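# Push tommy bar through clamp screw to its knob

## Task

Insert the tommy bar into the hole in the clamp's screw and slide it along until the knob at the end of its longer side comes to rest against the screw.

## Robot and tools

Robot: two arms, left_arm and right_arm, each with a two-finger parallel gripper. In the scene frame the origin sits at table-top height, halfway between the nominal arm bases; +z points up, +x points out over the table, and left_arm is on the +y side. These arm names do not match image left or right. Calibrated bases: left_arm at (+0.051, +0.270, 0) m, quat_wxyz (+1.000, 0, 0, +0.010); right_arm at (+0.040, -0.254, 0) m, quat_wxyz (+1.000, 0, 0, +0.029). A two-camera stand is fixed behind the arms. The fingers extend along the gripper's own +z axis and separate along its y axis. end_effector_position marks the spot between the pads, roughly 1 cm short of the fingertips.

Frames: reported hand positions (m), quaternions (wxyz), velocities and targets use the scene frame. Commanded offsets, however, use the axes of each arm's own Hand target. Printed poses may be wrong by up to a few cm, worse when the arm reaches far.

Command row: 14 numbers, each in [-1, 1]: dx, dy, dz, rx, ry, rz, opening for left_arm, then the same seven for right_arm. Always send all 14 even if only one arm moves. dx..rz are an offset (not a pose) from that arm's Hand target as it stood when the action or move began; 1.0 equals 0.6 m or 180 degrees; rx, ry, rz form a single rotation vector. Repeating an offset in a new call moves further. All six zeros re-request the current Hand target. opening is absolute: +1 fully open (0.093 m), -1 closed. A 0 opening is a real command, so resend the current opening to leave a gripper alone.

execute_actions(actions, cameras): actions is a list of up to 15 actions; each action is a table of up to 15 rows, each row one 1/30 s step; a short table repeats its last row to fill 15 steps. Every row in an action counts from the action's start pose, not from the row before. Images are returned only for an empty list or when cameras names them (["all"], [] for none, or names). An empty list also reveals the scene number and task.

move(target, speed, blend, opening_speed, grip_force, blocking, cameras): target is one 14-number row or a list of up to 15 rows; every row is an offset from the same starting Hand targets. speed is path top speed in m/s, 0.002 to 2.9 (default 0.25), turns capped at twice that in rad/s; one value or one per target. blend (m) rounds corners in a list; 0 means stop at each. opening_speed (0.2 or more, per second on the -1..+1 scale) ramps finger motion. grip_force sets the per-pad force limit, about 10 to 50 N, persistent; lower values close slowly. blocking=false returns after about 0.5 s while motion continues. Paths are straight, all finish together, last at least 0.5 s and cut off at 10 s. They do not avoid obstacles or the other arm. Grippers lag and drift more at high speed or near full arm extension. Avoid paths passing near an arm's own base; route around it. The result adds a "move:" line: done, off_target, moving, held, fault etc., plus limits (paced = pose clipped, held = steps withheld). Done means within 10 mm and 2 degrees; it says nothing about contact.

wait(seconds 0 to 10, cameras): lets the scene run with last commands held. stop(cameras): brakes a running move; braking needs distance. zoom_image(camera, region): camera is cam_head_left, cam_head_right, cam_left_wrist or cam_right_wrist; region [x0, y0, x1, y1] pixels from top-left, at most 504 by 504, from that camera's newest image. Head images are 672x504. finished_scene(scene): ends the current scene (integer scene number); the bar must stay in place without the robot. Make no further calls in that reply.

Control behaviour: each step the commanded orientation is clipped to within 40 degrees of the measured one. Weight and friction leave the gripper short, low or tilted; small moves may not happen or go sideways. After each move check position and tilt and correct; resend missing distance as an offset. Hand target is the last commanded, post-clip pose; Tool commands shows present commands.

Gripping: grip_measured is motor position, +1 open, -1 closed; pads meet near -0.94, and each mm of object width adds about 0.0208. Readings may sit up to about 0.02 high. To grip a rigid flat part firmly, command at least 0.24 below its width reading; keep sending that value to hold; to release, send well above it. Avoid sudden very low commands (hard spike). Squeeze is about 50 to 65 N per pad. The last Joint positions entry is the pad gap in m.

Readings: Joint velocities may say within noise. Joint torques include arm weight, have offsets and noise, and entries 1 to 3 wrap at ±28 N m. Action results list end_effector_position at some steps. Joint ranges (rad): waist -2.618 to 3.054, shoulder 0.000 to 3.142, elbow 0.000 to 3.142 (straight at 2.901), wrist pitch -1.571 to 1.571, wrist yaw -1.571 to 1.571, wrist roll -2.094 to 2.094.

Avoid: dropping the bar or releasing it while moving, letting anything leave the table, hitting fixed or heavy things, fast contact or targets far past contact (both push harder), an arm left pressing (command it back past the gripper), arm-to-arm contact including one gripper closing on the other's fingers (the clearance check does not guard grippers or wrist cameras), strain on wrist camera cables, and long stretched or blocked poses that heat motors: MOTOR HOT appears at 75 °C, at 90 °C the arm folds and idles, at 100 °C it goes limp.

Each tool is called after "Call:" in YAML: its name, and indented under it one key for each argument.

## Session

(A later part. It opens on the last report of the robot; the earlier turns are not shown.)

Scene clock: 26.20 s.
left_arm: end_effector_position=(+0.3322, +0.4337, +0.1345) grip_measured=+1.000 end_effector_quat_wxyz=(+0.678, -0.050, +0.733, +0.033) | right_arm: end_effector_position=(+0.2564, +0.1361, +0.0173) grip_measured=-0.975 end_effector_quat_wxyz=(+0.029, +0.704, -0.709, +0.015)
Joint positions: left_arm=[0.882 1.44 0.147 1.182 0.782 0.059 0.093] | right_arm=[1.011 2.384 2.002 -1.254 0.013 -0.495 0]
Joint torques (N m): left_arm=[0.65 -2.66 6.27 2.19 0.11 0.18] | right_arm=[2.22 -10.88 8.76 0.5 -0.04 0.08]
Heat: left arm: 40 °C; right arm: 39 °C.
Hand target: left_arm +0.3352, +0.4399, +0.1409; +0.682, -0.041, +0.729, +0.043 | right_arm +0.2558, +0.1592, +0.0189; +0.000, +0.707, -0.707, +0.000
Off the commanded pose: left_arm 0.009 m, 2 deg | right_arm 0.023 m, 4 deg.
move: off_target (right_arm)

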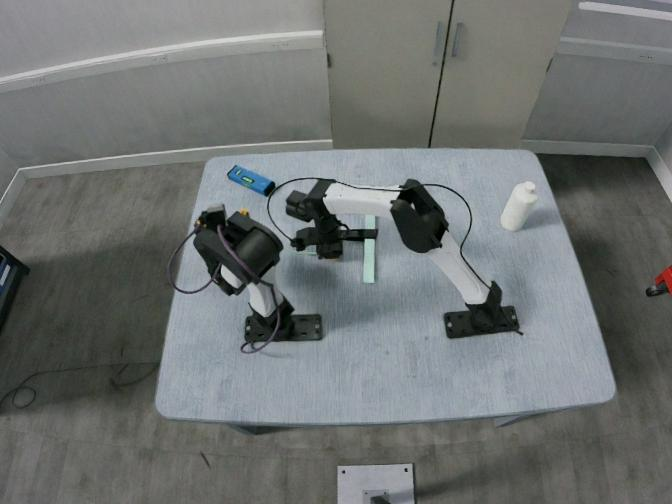

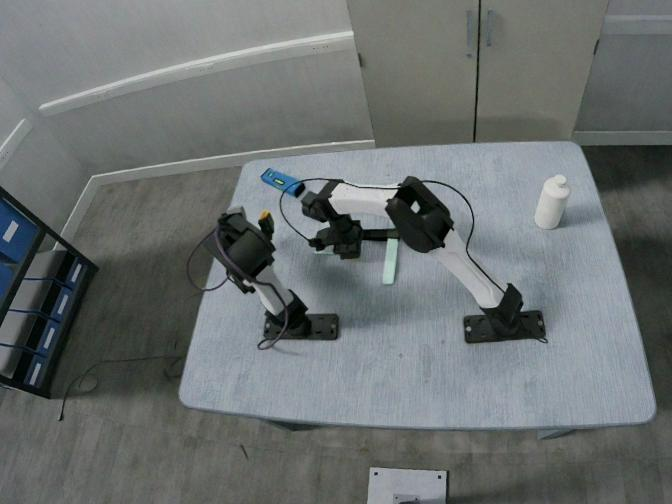

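Call:
move:
  target:
    - [0,0,0,0,0,0,1,0.08,0,0,0,0,0,-1]
    - [0,0,0,0,0,0,1,0.1,0,-0.22,0,0,0,-1]
    - [0,0,0,0,0,0,1,0.25,-0.05,-0.25,0,0,0,-1]
  blend: 0.02
  cameras: ["all"]

Call:
zoom_image:
  camera: "cam_head_left"
  region: [290, 225, 350, 285]

Call:
zoom_image:
  camera: "cam_head_right"
  region: [310, 225, 370, 285]

Scene clock: 28.27 s.
left_arm: end_effector_position=(+0.3322, +0.4337, +0.1345) grip_measured=+1.000 end_effector_quat_wxyz=(+0.678, -0.050, +0.733, +0.033) | right_arm: end_effector_position=(+0.2916, +0.0107, +0.1598) grip_measured=-0.975 end_effector_quat_wxyz=(+0.007, +0.701, -0.713, +0.006)
Joint positions: left_arm=[0.882 1.44 0.147 1.182 0.782 0.059 0.093] | right_arm=[0.758 1.96 1.897 -1.523 0.011 -0.738 0]
Joint torques (N m): left_arm=[0.65 -2.66 6.28 2.19 0.11 0.18] | right_arm=[0.68 -11.92 4.92 0.14 -0.04 -0.14]
Heat: left arm: 40 °C; right arm: 40 °C.
Hand target: left_arm +0.3352, +0.4399, +0.1409; +0.682, -0.041, +0.729, +0.043 | right_arm +0.2857, +0.0091, +0.1690; +0.000, +0.707, -0.707, +0.000
Off the commanded pose: left_arm 0.009 m, 2 deg | right_arm 0.011 m, 1 deg.
move: off_target (right_arm)

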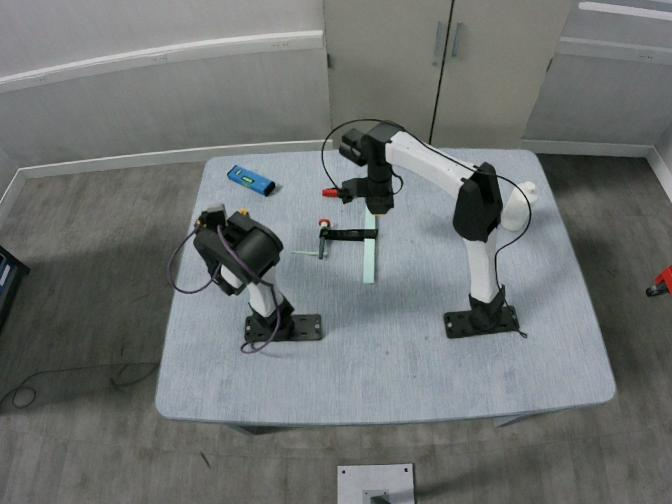

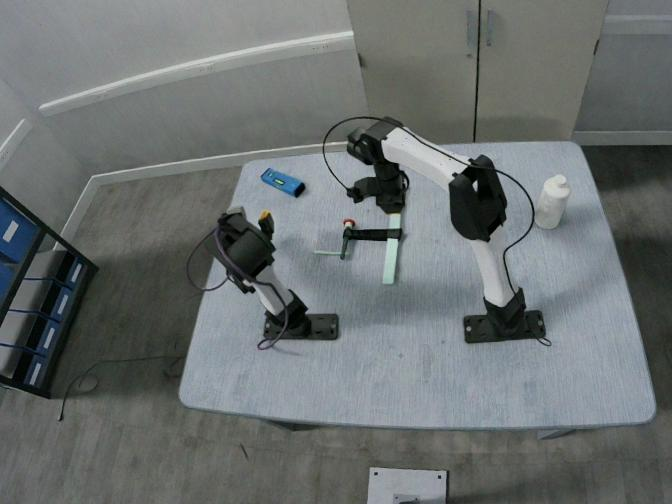

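Scaled by 8.400 from the camera's 672x504 image, which has a finer 960x720 frame.

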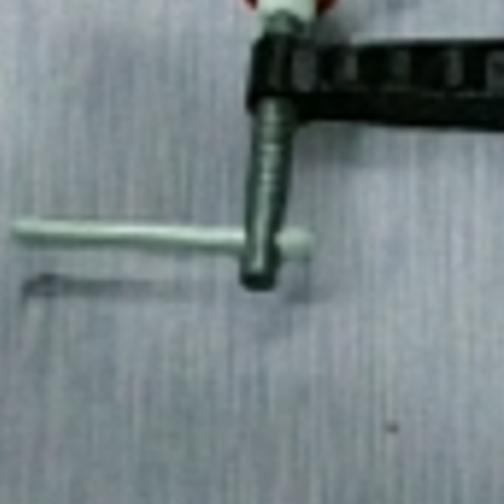

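Scaled by 8.400 from the camera's 672x504 image, which has a finer 960x720 frame.

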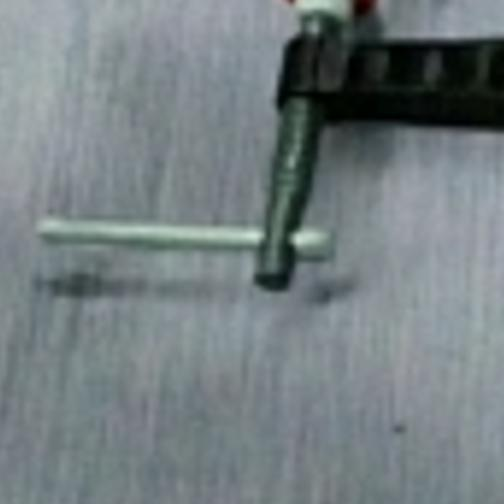

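Call:
finished_scene:
  scene: 2

The scene is finished: the task was done.


## Next scene

The same job, from a new start.

Call:
execute_actions:
  actions: []

Call:
zoom_image:
  camera: "cam_head_left"
  region: [290, 165, 410, 295]

Scene clock: 0.00 s.
left_arm: end_effector_position=(+0.4370, +0.2725, +0.0970) grip_measured=+1.000 end_effector_quat_wxyz=(+0.588, -0.020, +0.808, +0.034) | right_arm: end_effector_position=(+0.4177, -0.2818, +0.0717) grip_measured=+1.000 end_effector_quat_wxyz=(+0.540, +0.079, +0.835, -0.075)
Joint positions: left_arm=[-0.067 1.533 0.337 0.882 -0.122 -0.006 0.093] | right_arm=[-0.026 1.555 0.356 0.767 0.241 0.065 0.093]
Joint velocities: within noise
Joint torques (N m): no reading
Heat: left arm: 34 °C; right arm: 33 °C.
Hand target: left_arm +0.4407, +0.2724, +0.1068; +0.600, -0.020, +0.799, +0.033 | right_arm +0.4218, -0.2817, +0.0803; +0.551, +0.080, +0.827, -0.074
Tool commands: left_gripper/opening=+1.0 right_gripper/opening=+1.0

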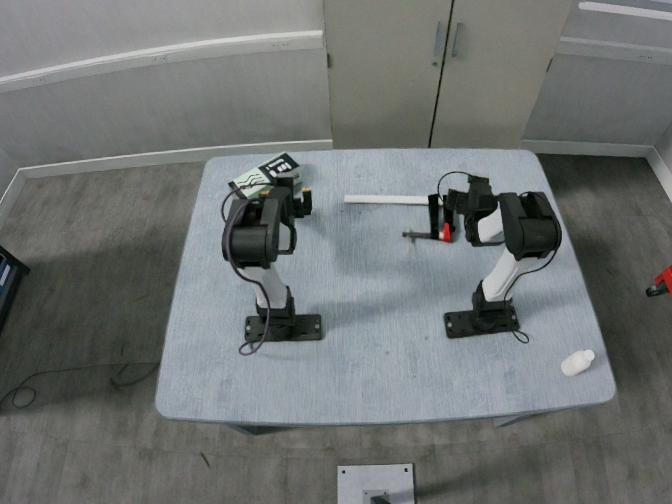

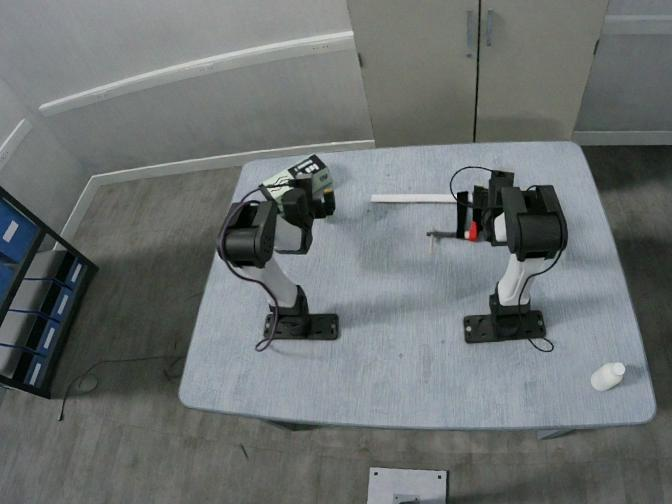

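Scaled by 3.877 from the camera's 672x504 image, which has a finer 960x720 frame.

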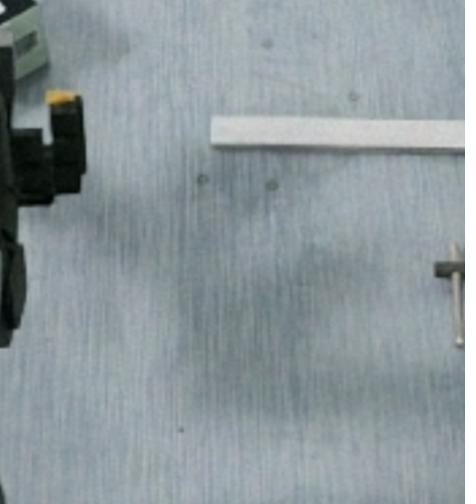

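Call:
zoom_image:
  camera: "cam_head_left"
  region: [390, 205, 460, 275]

Call:
zoom_image:
  camera: "cam_head_right"
  region: [415, 205, 485, 275]

Scaled by 7.200 from the camera's 672x504 image, which has a finer 960x720 frame.

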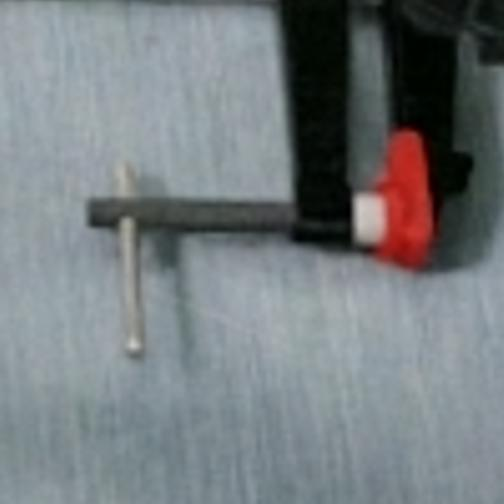

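Scaled by 7.200 from the camera's 672x504 image, which has a finer 960x720 frame.

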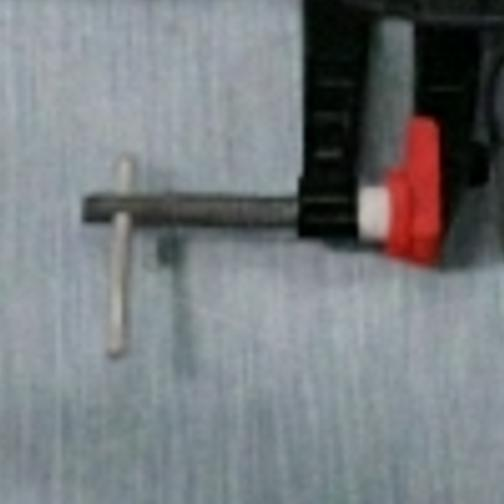

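Call:
move:
  target: [0,0,0,0,0,0,1,0.039,0.262,-0.336,-0.050,0.373,-0.054,-0.1]
  speed: 0.4
  cameras: ["all"]

Call:
zoom_image:
  camera: "cam_head_left"
  region: [370, 200, 450, 280]

Call:
zoom_image:
  camera: "cam_head_right"
  region: [395, 200, 475, 280]

Scene clock: 3.43 s.
left_arm: end_effector_position=(+0.4370, +0.2725, +0.0970) grip_measured=+1.000 end_effector_quat_wxyz=(+0.588, -0.020, +0.808, +0.034) | right_arm: end_effector_position=(+0.2639, -0.0907, +0.1248) grip_measured=-0.097 end_effector_quat_wxyz=(+0.001, -0.003, +1.000, -0.008)
Joint positions: left_arm=[-0.067 1.533 0.337 0.882 -0.122 -0.006 0.093] | right_arm=[0.58 1.597 1.316 -1.298 0.014 0.631 0.041]
Joint torques (N m): left_arm=[-0.02 -5.01 5.55 2.65 -0.04 0.04] | right_arm=[0.92 -5.61 8.35 0.08 -0.04 0.06]
Heat: left arm: 36 °C; right arm: 33 °C.
Hand target: left_arm +0.4407, +0.2724, +0.1068; +0.600, -0.020, +0.799, +0.033 | right_arm +0.2650, -0.0847, +0.1302; -0.001, +0.000, +1.000, +0.000
Off the commanded pose: left_arm 0.010 m, 2 deg | right_arm 0.008 m, 1 deg.
move: done

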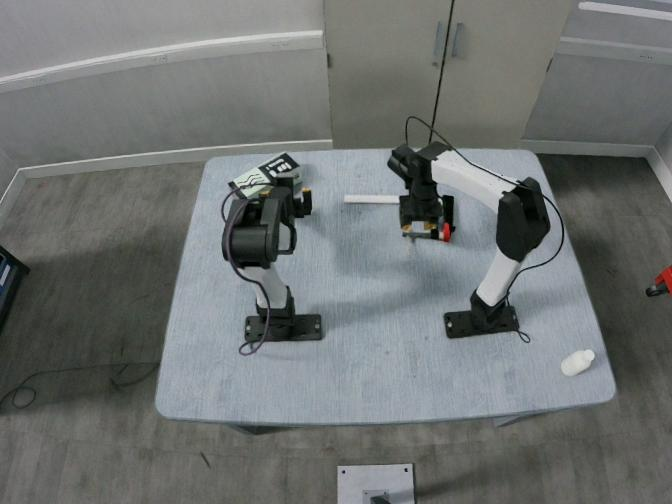

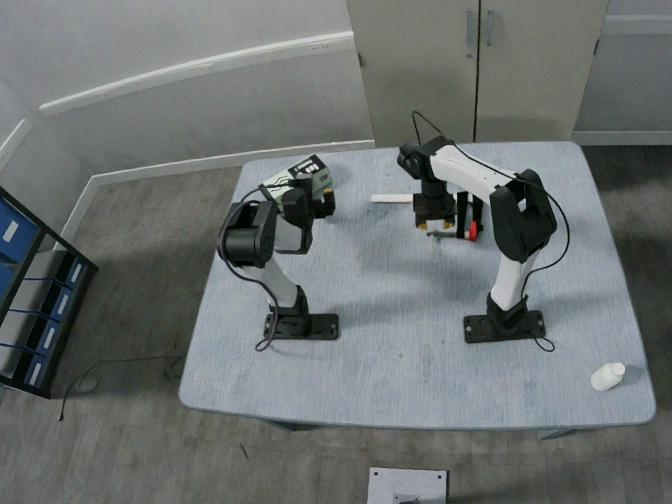

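Scaled by 6.300 from the camera's 672x504 image, which has a finer 960x720 frame.

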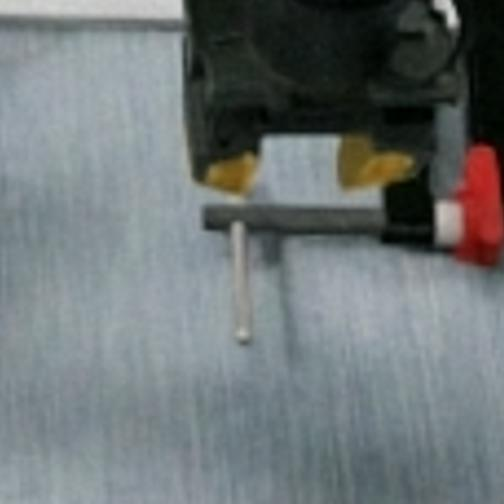

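Scaled by 6.300 from the camera's 672x504 image, which has a finer 960x720 frame.

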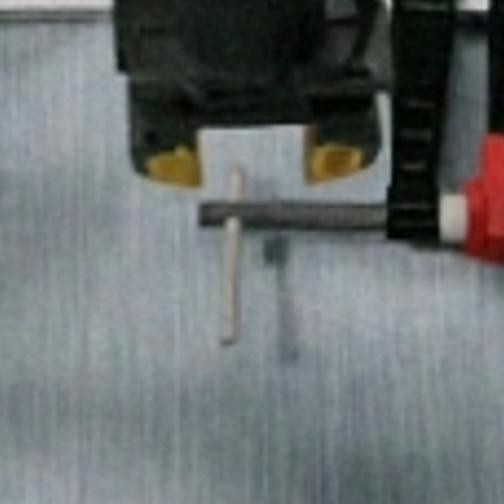

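Call:
move:
  target:
    - [0,0,0,0,0,0,1,0.015,0.013,0.145,0,0,0,-0.1]
    - [0,0,0,0,0,0,1,0.015,0.013,0.145,0,0,0,-1]
  speed: 0.15
  opening_speed: 0.6
  cameras: ["all"]

Call:
zoom_image:
  camera: "cam_head_left"
  region: [370, 200, 450, 280]

Call:
zoom_image:
  camera: "cam_head_right"
  region: [395, 200, 475, 280]

Scene clock: 7.00 s.
left_arm: end_effector_position=(+0.4370, +0.2725, +0.0970) grip_measured=+1.000 end_effector_quat_wxyz=(+0.588, -0.020, +0.808, +0.034) | right_arm: end_effector_position=(+0.2565, -0.0820, +0.0459) grip_measured=-0.975 end_effector_quat_wxyz=(+0.000, -0.002, +1.000, -0.007)
Joint positions: left_arm=[-0.067 1.533 0.337 0.882 -0.122 -0.006 0.093] | right_arm=[0.619 1.655 1.057 -0.982 0.011 0.673 0]
Joint torques (N m): left_arm=[-0.03 -5.01 5.55 2.65 -0.04 0.04] | right_arm=[1.11 -6.06 5.03 0.39 0.02 0.05]
Heat: left arm: 38 °C; right arm: 33 °C.
Hand target: left_arm +0.4407, +0.2724, +0.1068; +0.600, -0.020, +0.799, +0.033 | right_arm +0.2559, -0.0768, +0.0433; -0.001, +0.000, +1.000, +0.000
Off the commanded pose: left_arm 0.010 m, 2 deg | right_arm 0.006 m, 1 deg.
move: done

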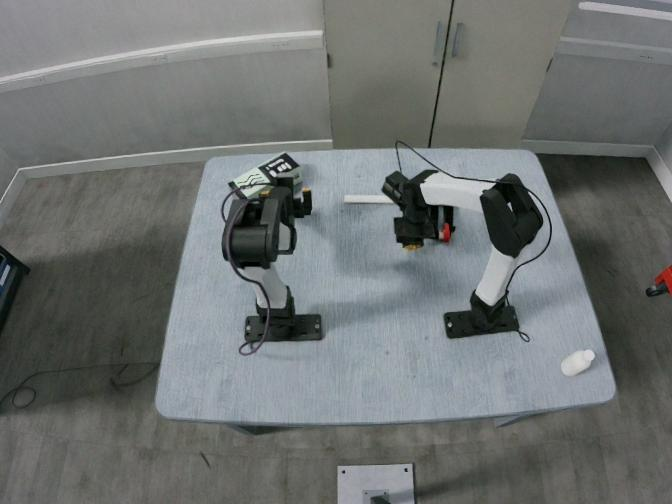

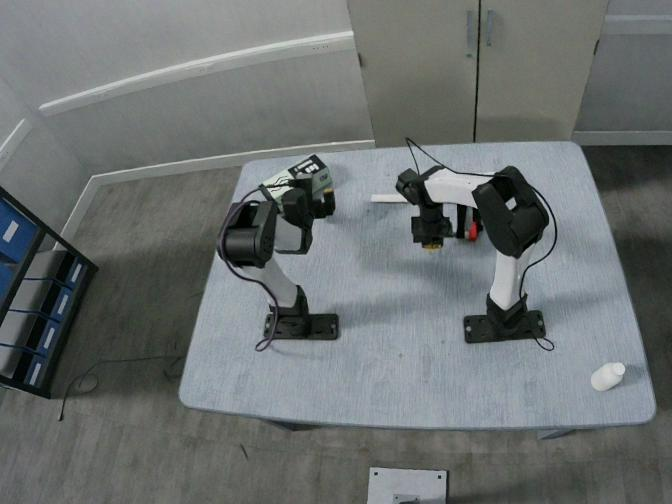

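Scaled by 6.300 from the camera's 672x504 image, which has a finer 960x720 frame.

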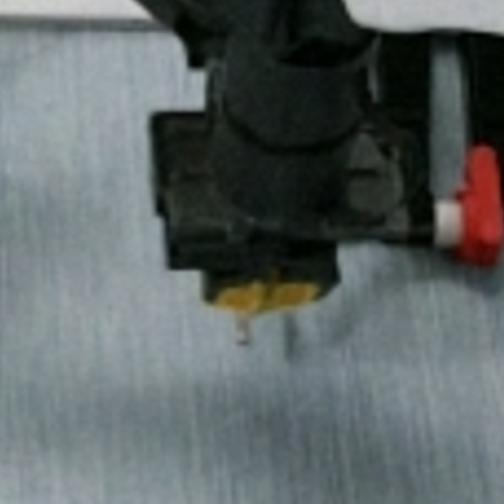

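Scaled by 6.300 from the camera's 672x504 image, which has a finer 960x720 frame.

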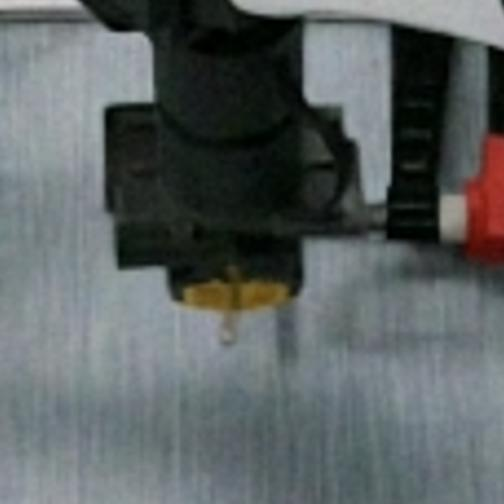

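Call:
move:
  target:
    - [0,0,0,0,0,0,1,0,0,0,0,0,0,-0.1]
    - [0,0,0,0,0,0,1,0.003,0.013,0.042,0,0,0,-0.1]
    - [0,0,0,0,0,0,1,0.003,0.013,0.042,0,0,0,-1]
  speed: 0.08
  opening_speed: 0.8
  cameras: ["all"]

Call:
zoom_image:
  camera: "cam_head_left"
  region: [370, 200, 450, 280]

Call:
zoom_image:
  camera: "cam_head_right"
  region: [395, 200, 475, 280]

Scene clock: 11.17 s.
left_arm: end_effector_position=(+0.4370, +0.2725, +0.0970) grip_measured=+1.000 end_effector_quat_wxyz=(+0.588, -0.020, +0.808, +0.034) | right_arm: end_effector_position=(+0.2530, -0.0768, +0.0205) grip_measured=-0.858 end_effector_quat_wxyz=(-0.003, +0.007, +1.000, -0.013)
Joint positions: left_arm=[-0.067 1.533 0.337 0.882 -0.122 -0.006 0.093] | right_arm=[0.645 1.707 1.006 -0.89 0.016 0.718 0.004]
Joint torques (N m): left_arm=[-0.03 -5.01 5.55 2.65 -0.04 0.04] | right_arm=[1.1 -6.17 5.03 0.45 -0.03 -0.11]
Heat: left arm: 39 °C; right arm: 34 °C.
Hand target: left_arm +0.4407, +0.2724, +0.1068; +0.600, -0.020, +0.799, +0.033 | right_arm +0.2541, -0.0689, +0.0180; -0.001, +0.000, +1.000, +0.000
Off the commanded pose: left_arm 0.010 m, 2 deg | right_arm 0.008 m, 2 deg.
move: done

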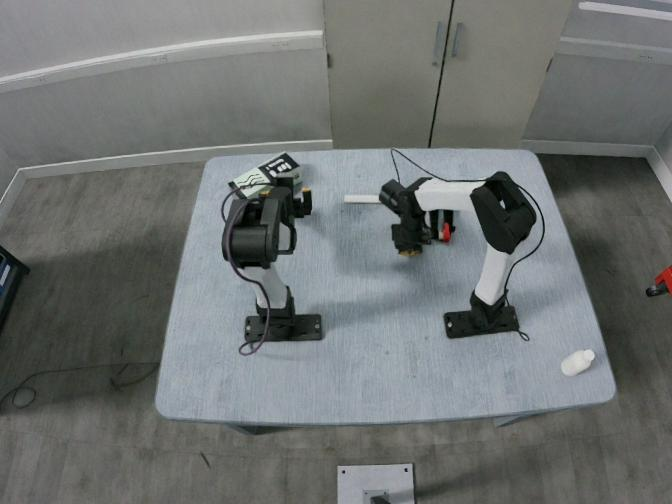

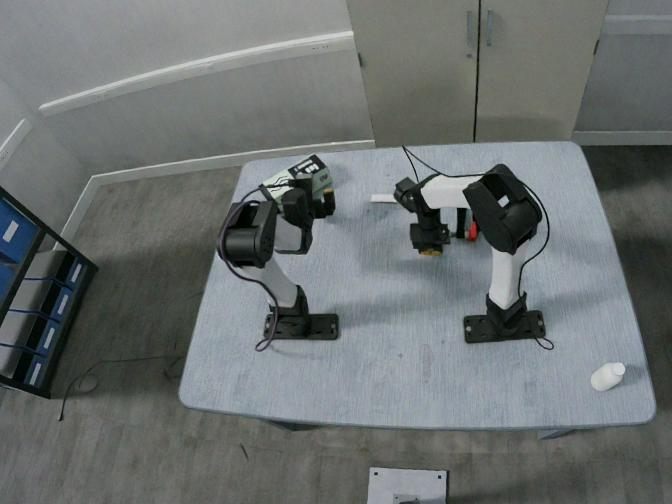

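Scaled by 6.300 from the camera's 672x504 image, which has a finer 960x720 frame.

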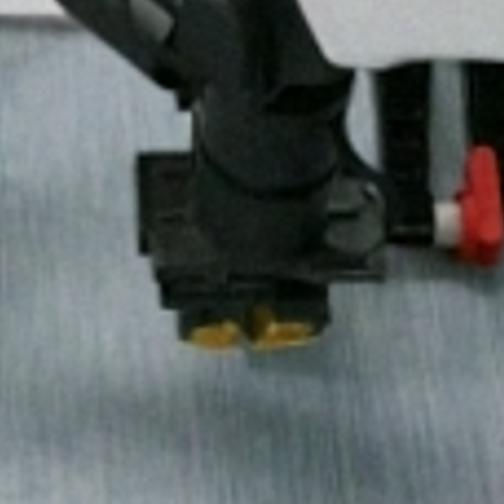

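Scaled by 6.300 from the camera's 672x504 image, which has a finer 960x720 frame.

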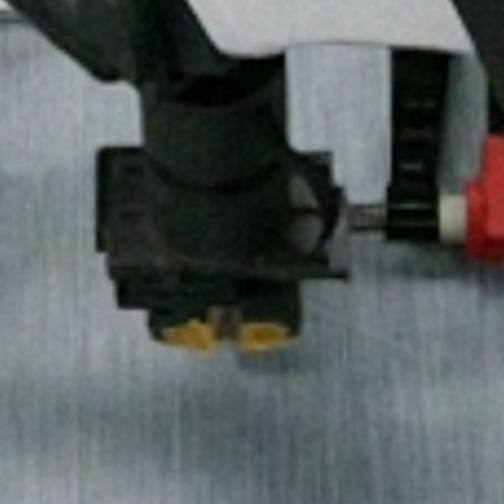

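Call:
move:
  target:
    - [0,0,0,0,0,0,1,-0.048,-0.01,0,0,0,0,-1]
    - [0,0,0,0,0,0,1,-0.048,-0.01,0,0,0,0,-0.4]
    - [0,0,0,0,0,0,1,0.032,-0.008,0,0,0,0,-0.4]
    - [0,0,0,0,0,0,1,0.032,-0.008,0,0,0,0,-1]
  speed: [0.06,0.1,0.1,0.1]
  cameras: ["all"]

Call:
zoom_image:
  camera: "cam_head_left"
  region: [370, 200, 450, 280]

Call:
zoom_image:
  camera: "cam_head_right"
  region: [395, 200, 475, 280]

Scene clock: 14.53 s.
left_arm: end_effector_position=(+0.4370, +0.2725, +0.0970) grip_measured=+1.000 end_effector_quat_wxyz=(+0.588, -0.020, +0.808, +0.034) | right_arm: end_effector_position=(+0.2347, -0.0788, +0.0126) grip_measured=-0.975 end_effector_quat_wxyz=(-0.010, -0.003, +1.000, -0.015)
Joint positions: left_arm=[-0.067 1.533 0.337 0.882 -0.122 -0.006 0.093] | right_arm=[0.68 1.681 0.94 -0.865 0.009 0.731 0]
Joint torques (N m): left_arm=[-0.03 -5.01 5.55 2.65 -0.04 0.04] | right_arm=[0.99 -9.03 4.48 0.28 0.04 0.06]
Heat: left arm: 40 °C; right arm: 34 °C.
Hand target: left_arm +0.4407, +0.2724, +0.1068; +0.600, -0.020, +0.799, +0.033 | right_arm +0.2349, -0.0737, +0.0181; -0.001, +0.000, +1.000, +0.000
Off the commanded pose: left_arm 0.010 m, 2 deg | right_arm 0.007 m, 2 deg.
move: done

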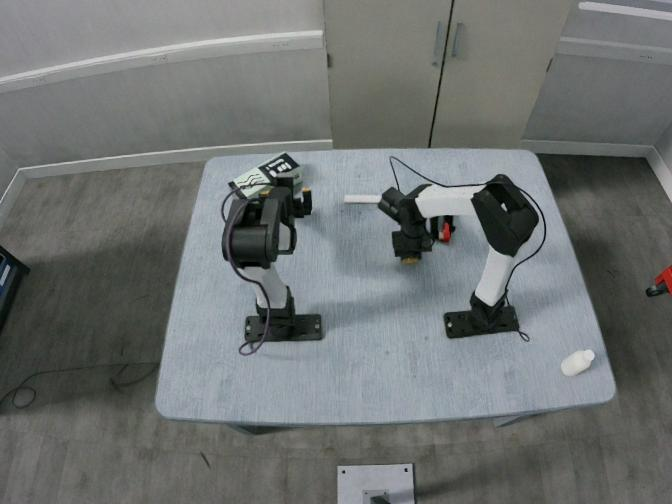

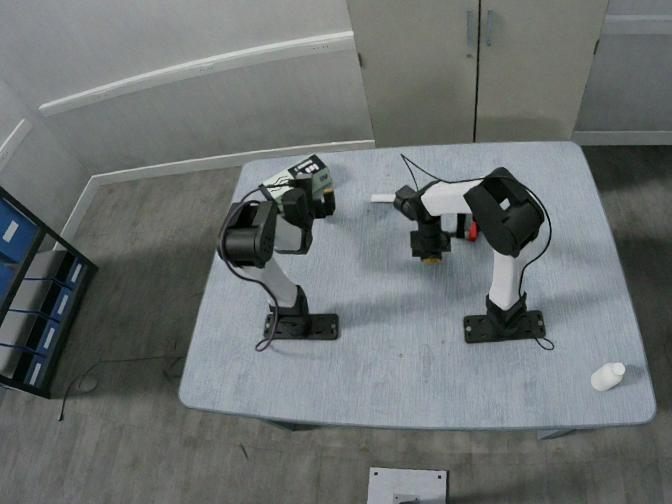

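Scaled by 6.300 from the camera's 672x504 image, which has a finer 960x720 frame.

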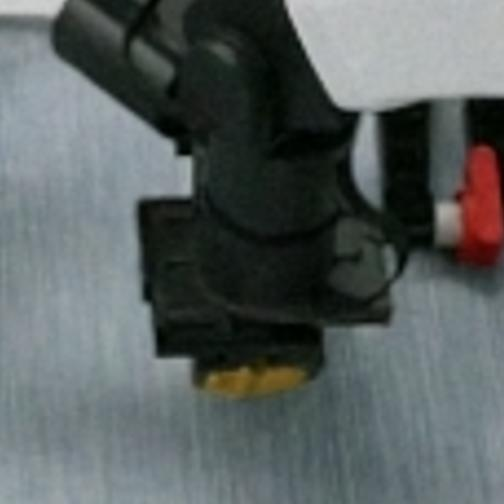

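Scaled by 6.300 from the camera's 672x504 image, which has a finer 960x720 frame.

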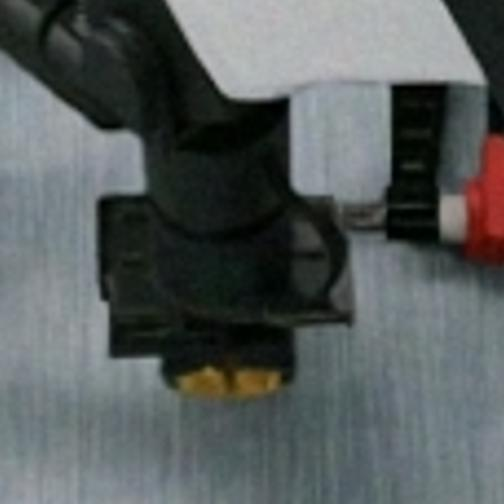

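Call:
move:
  target: [0,0,0,0,0,0,1,-0.085,0,-0.005,0,0,0,-1]
  speed: 0.07
  cameras: ["all"]

Call:
zoom_image:
  camera: "cam_head_right"
  region: [395, 200, 475, 280]

Scene clock: 16.00 s.
left_arm: end_effector_position=(+0.4370, +0.2725, +0.0970) grip_measured=+1.000 end_effector_quat_wxyz=(+0.588, -0.020, +0.808, +0.034) | right_arm: end_effector_position=(+0.2813, -0.0766, +0.0177) grip_measured=-0.975 end_effector_quat_wxyz=(+0.001, +0.003, +1.000, -0.005)
Joint positions: left_arm=[-0.067 1.533 0.337 0.882 -0.122 -0.006 0.093] | right_arm=[0.58 1.777 1.078 -0.876 0.009 0.643 0]
Joint torques (N m): left_arm=[-0.03 -5.01 5.55 2.65 -0.04 0.04] | right_arm=[-0.2 -6.58 7.49 0.12 0.05 -0.18]
Heat: left arm: 41 °C; right arm: 34 °C.
Hand target: left_arm +0.4407, +0.2724, +0.1068; +0.600, -0.020, +0.799, +0.033 | right_arm +0.2858, -0.0738, +0.0209; -0.001, +0.000, +1.000, +0.000
Off the commanded pose: left_arm 0.010 m, 2 deg | right_arm 0.006 m, 1 deg.
move: done

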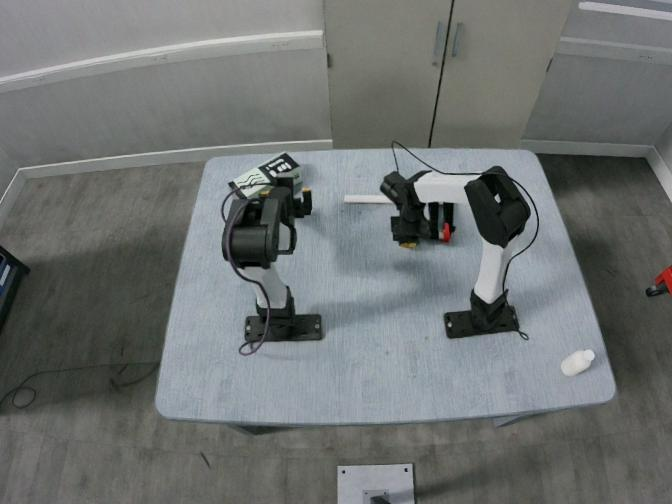

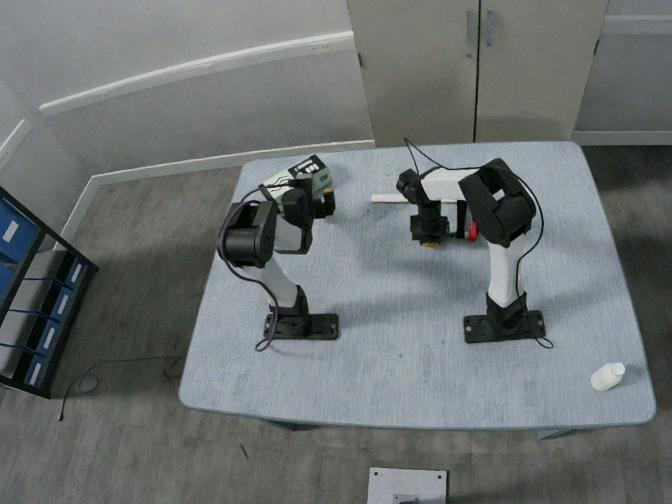

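Scaled by 6.300 from the camera's 672x504 image, which has a finer 960x720 frame.

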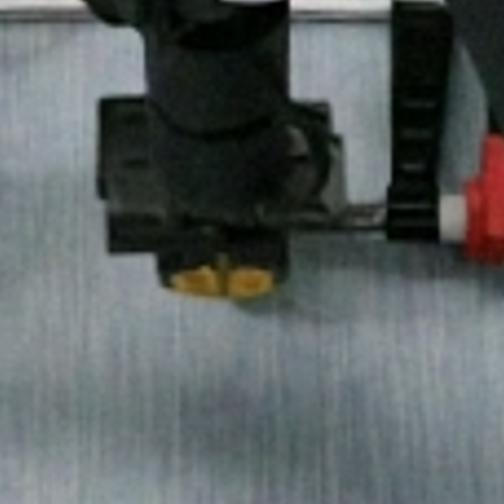

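Call:
move:
  target: [0,0,0,0,0,0,1,-0.03,0,0,0,0,0,-1]
  speed: 0.06
  cameras: ["all"]

Call:
zoom_image:
  camera: "cam_head_right"
  region: [395, 200, 475, 280]

Scene clock: 16.97 s.
left_arm: end_effector_position=(+0.4370, +0.2725, +0.0970) grip_measured=+1.000 end_effector_quat_wxyz=(+0.588, -0.020, +0.808, +0.034) | right_arm: end_effector_position=(+0.2852, -0.0772, +0.0179) grip_measured=-0.975 end_effector_quat_wxyz=(-0.025, -0.002, +1.000, -0.007)
Joint positions: left_arm=[-0.067 1.533 0.337 0.882 -0.122 -0.006 0.093] | right_arm=[0.557 1.825 1.138 -0.932 -0.016 0.611 0]
Joint torques (N m): left_arm=[-0.02 -5.01 5.55 2.65 -0.04 0.03] | right_arm=[-1.14 -6.8 7.92 0.39 0.32 -0.11]
Heat: left arm: 41 °C; right arm: 34 °C.
Hand target: left_arm +0.4407, +0.2724, +0.1068; +0.600, -0.020, +0.799, +0.033 | right_arm +0.3038, -0.0738, +0.0209; -0.001, +0.000, +1.000, +0.000
Off the commanded pose: left_arm 0.010 m, 2 deg | right_arm 0.019 m, 3 deg.
move: off_target (right_arm)

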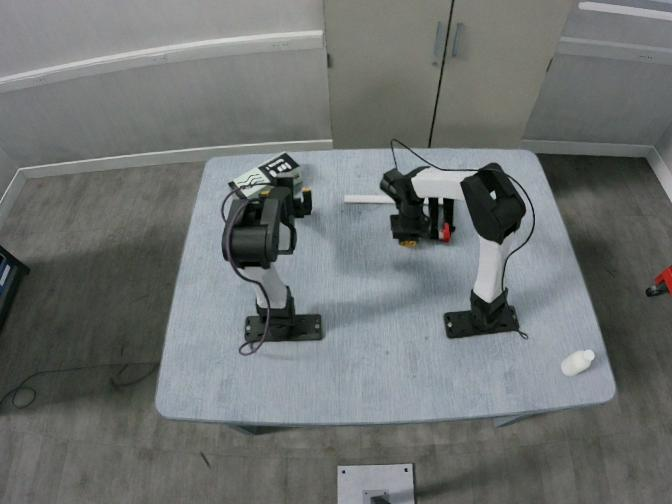

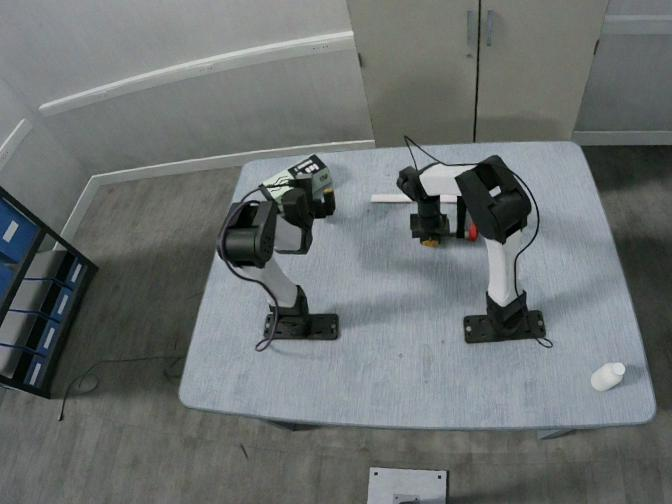

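Scaled by 6.300 from the camera's 672x504 image, which has a finer 960x720 frame.

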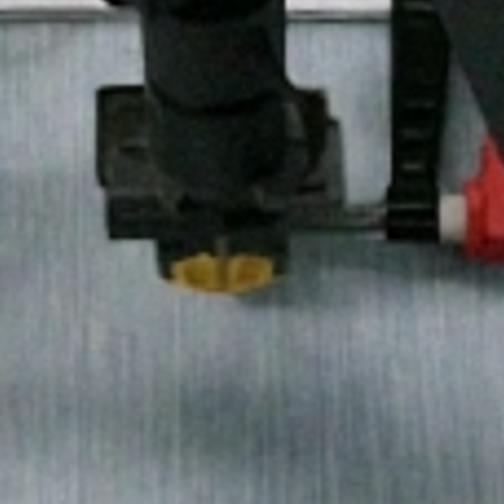

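Call:
move:
  target:
    - [0,0,0,0,0,0,1,0.09,0,0,0,0,0,-1]
    - [0,0,0,0,0,0,1,0.11,-0.03,-0.2,0,0,0,-1]
    - [0,0,0,0,0,0,1,0.08,-0.22,-0.22,0,0,0,-1]
  blend: 0.02
  cameras: ["all"]

Call:
zoom_image:
  camera: "cam_head_left"
  region: [380, 205, 440, 265]

Call:
zoom_image:
  camera: "cam_head_right"
  region: [405, 205, 465, 265]

Scene clock: 19.27 s.
left_arm: end_effector_position=(+0.4370, +0.2725, +0.0970) grip_measured=+1.000 end_effector_quat_wxyz=(+0.588, -0.020, +0.808, +0.034) | right_arm: end_effector_position=(+0.2605, -0.2023, +0.1502) grip_measured=-0.975 end_effector_quat_wxyz=(-0.001, +0.002, +1.000, +0.002)
Joint positions: left_arm=[-0.067 1.533 0.337 0.882 -0.122 -0.006 0.093] | right_arm=[0.168 1.4 1.235 -1.408 -0.004 0.23 0]
Joint torques (N m): left_arm=[-0.03 -5.01 5.55 2.65 -0.04 0.04] | right_arm=[-0.34 -6.32 5.27 0.12 0.17 -0.18]
Heat: left arm: 41 °C; right arm: 34 °C.
Hand target: left_arm +0.4407, +0.2724, +0.1068; +0.600, -0.020, +0.799, +0.033 | right_arm +0.2560, -0.2059, +0.1530; +0.000, +0.000, +1.000, +0.000
Off the commanded pose: left_arm 0.010 m, 2 deg | right_arm 0.006 m, 0 deg.
move: done

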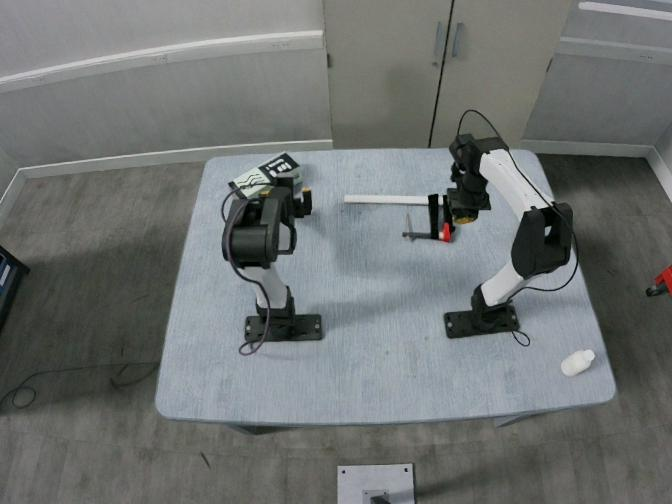

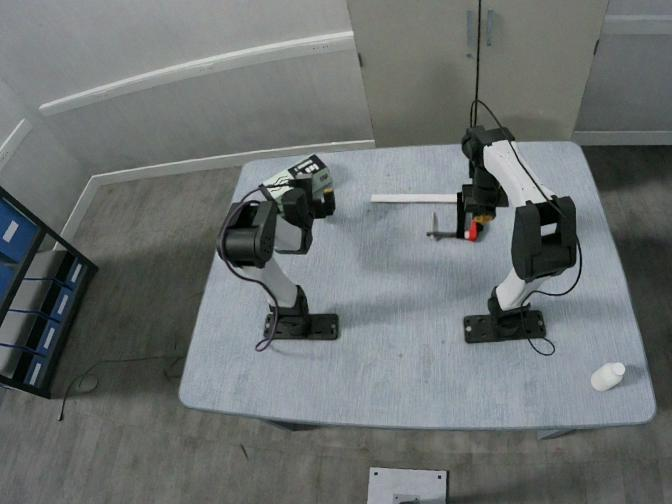

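Scaled by 8.400 from the camera's 672x504 image, which has a finer 960x720 frame.

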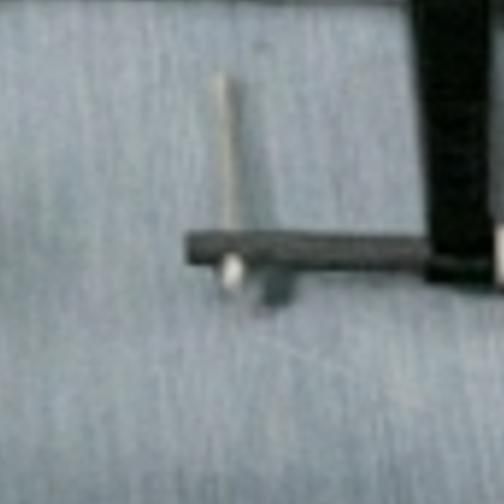

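Scaled by 8.400 from the camera's 672x504 image, which has a finer 960x720 frame.

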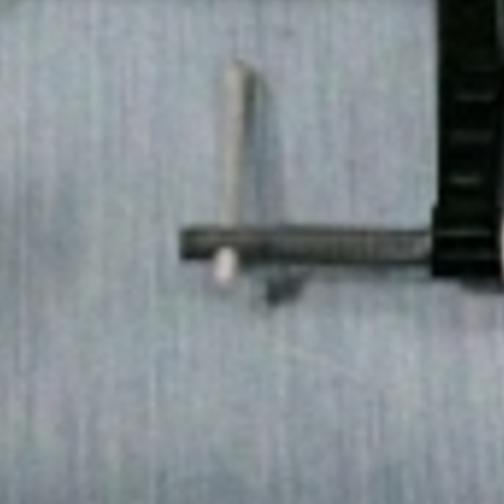

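Call:
finished_scene:
  scene: 3

The scene is finished: the task was done.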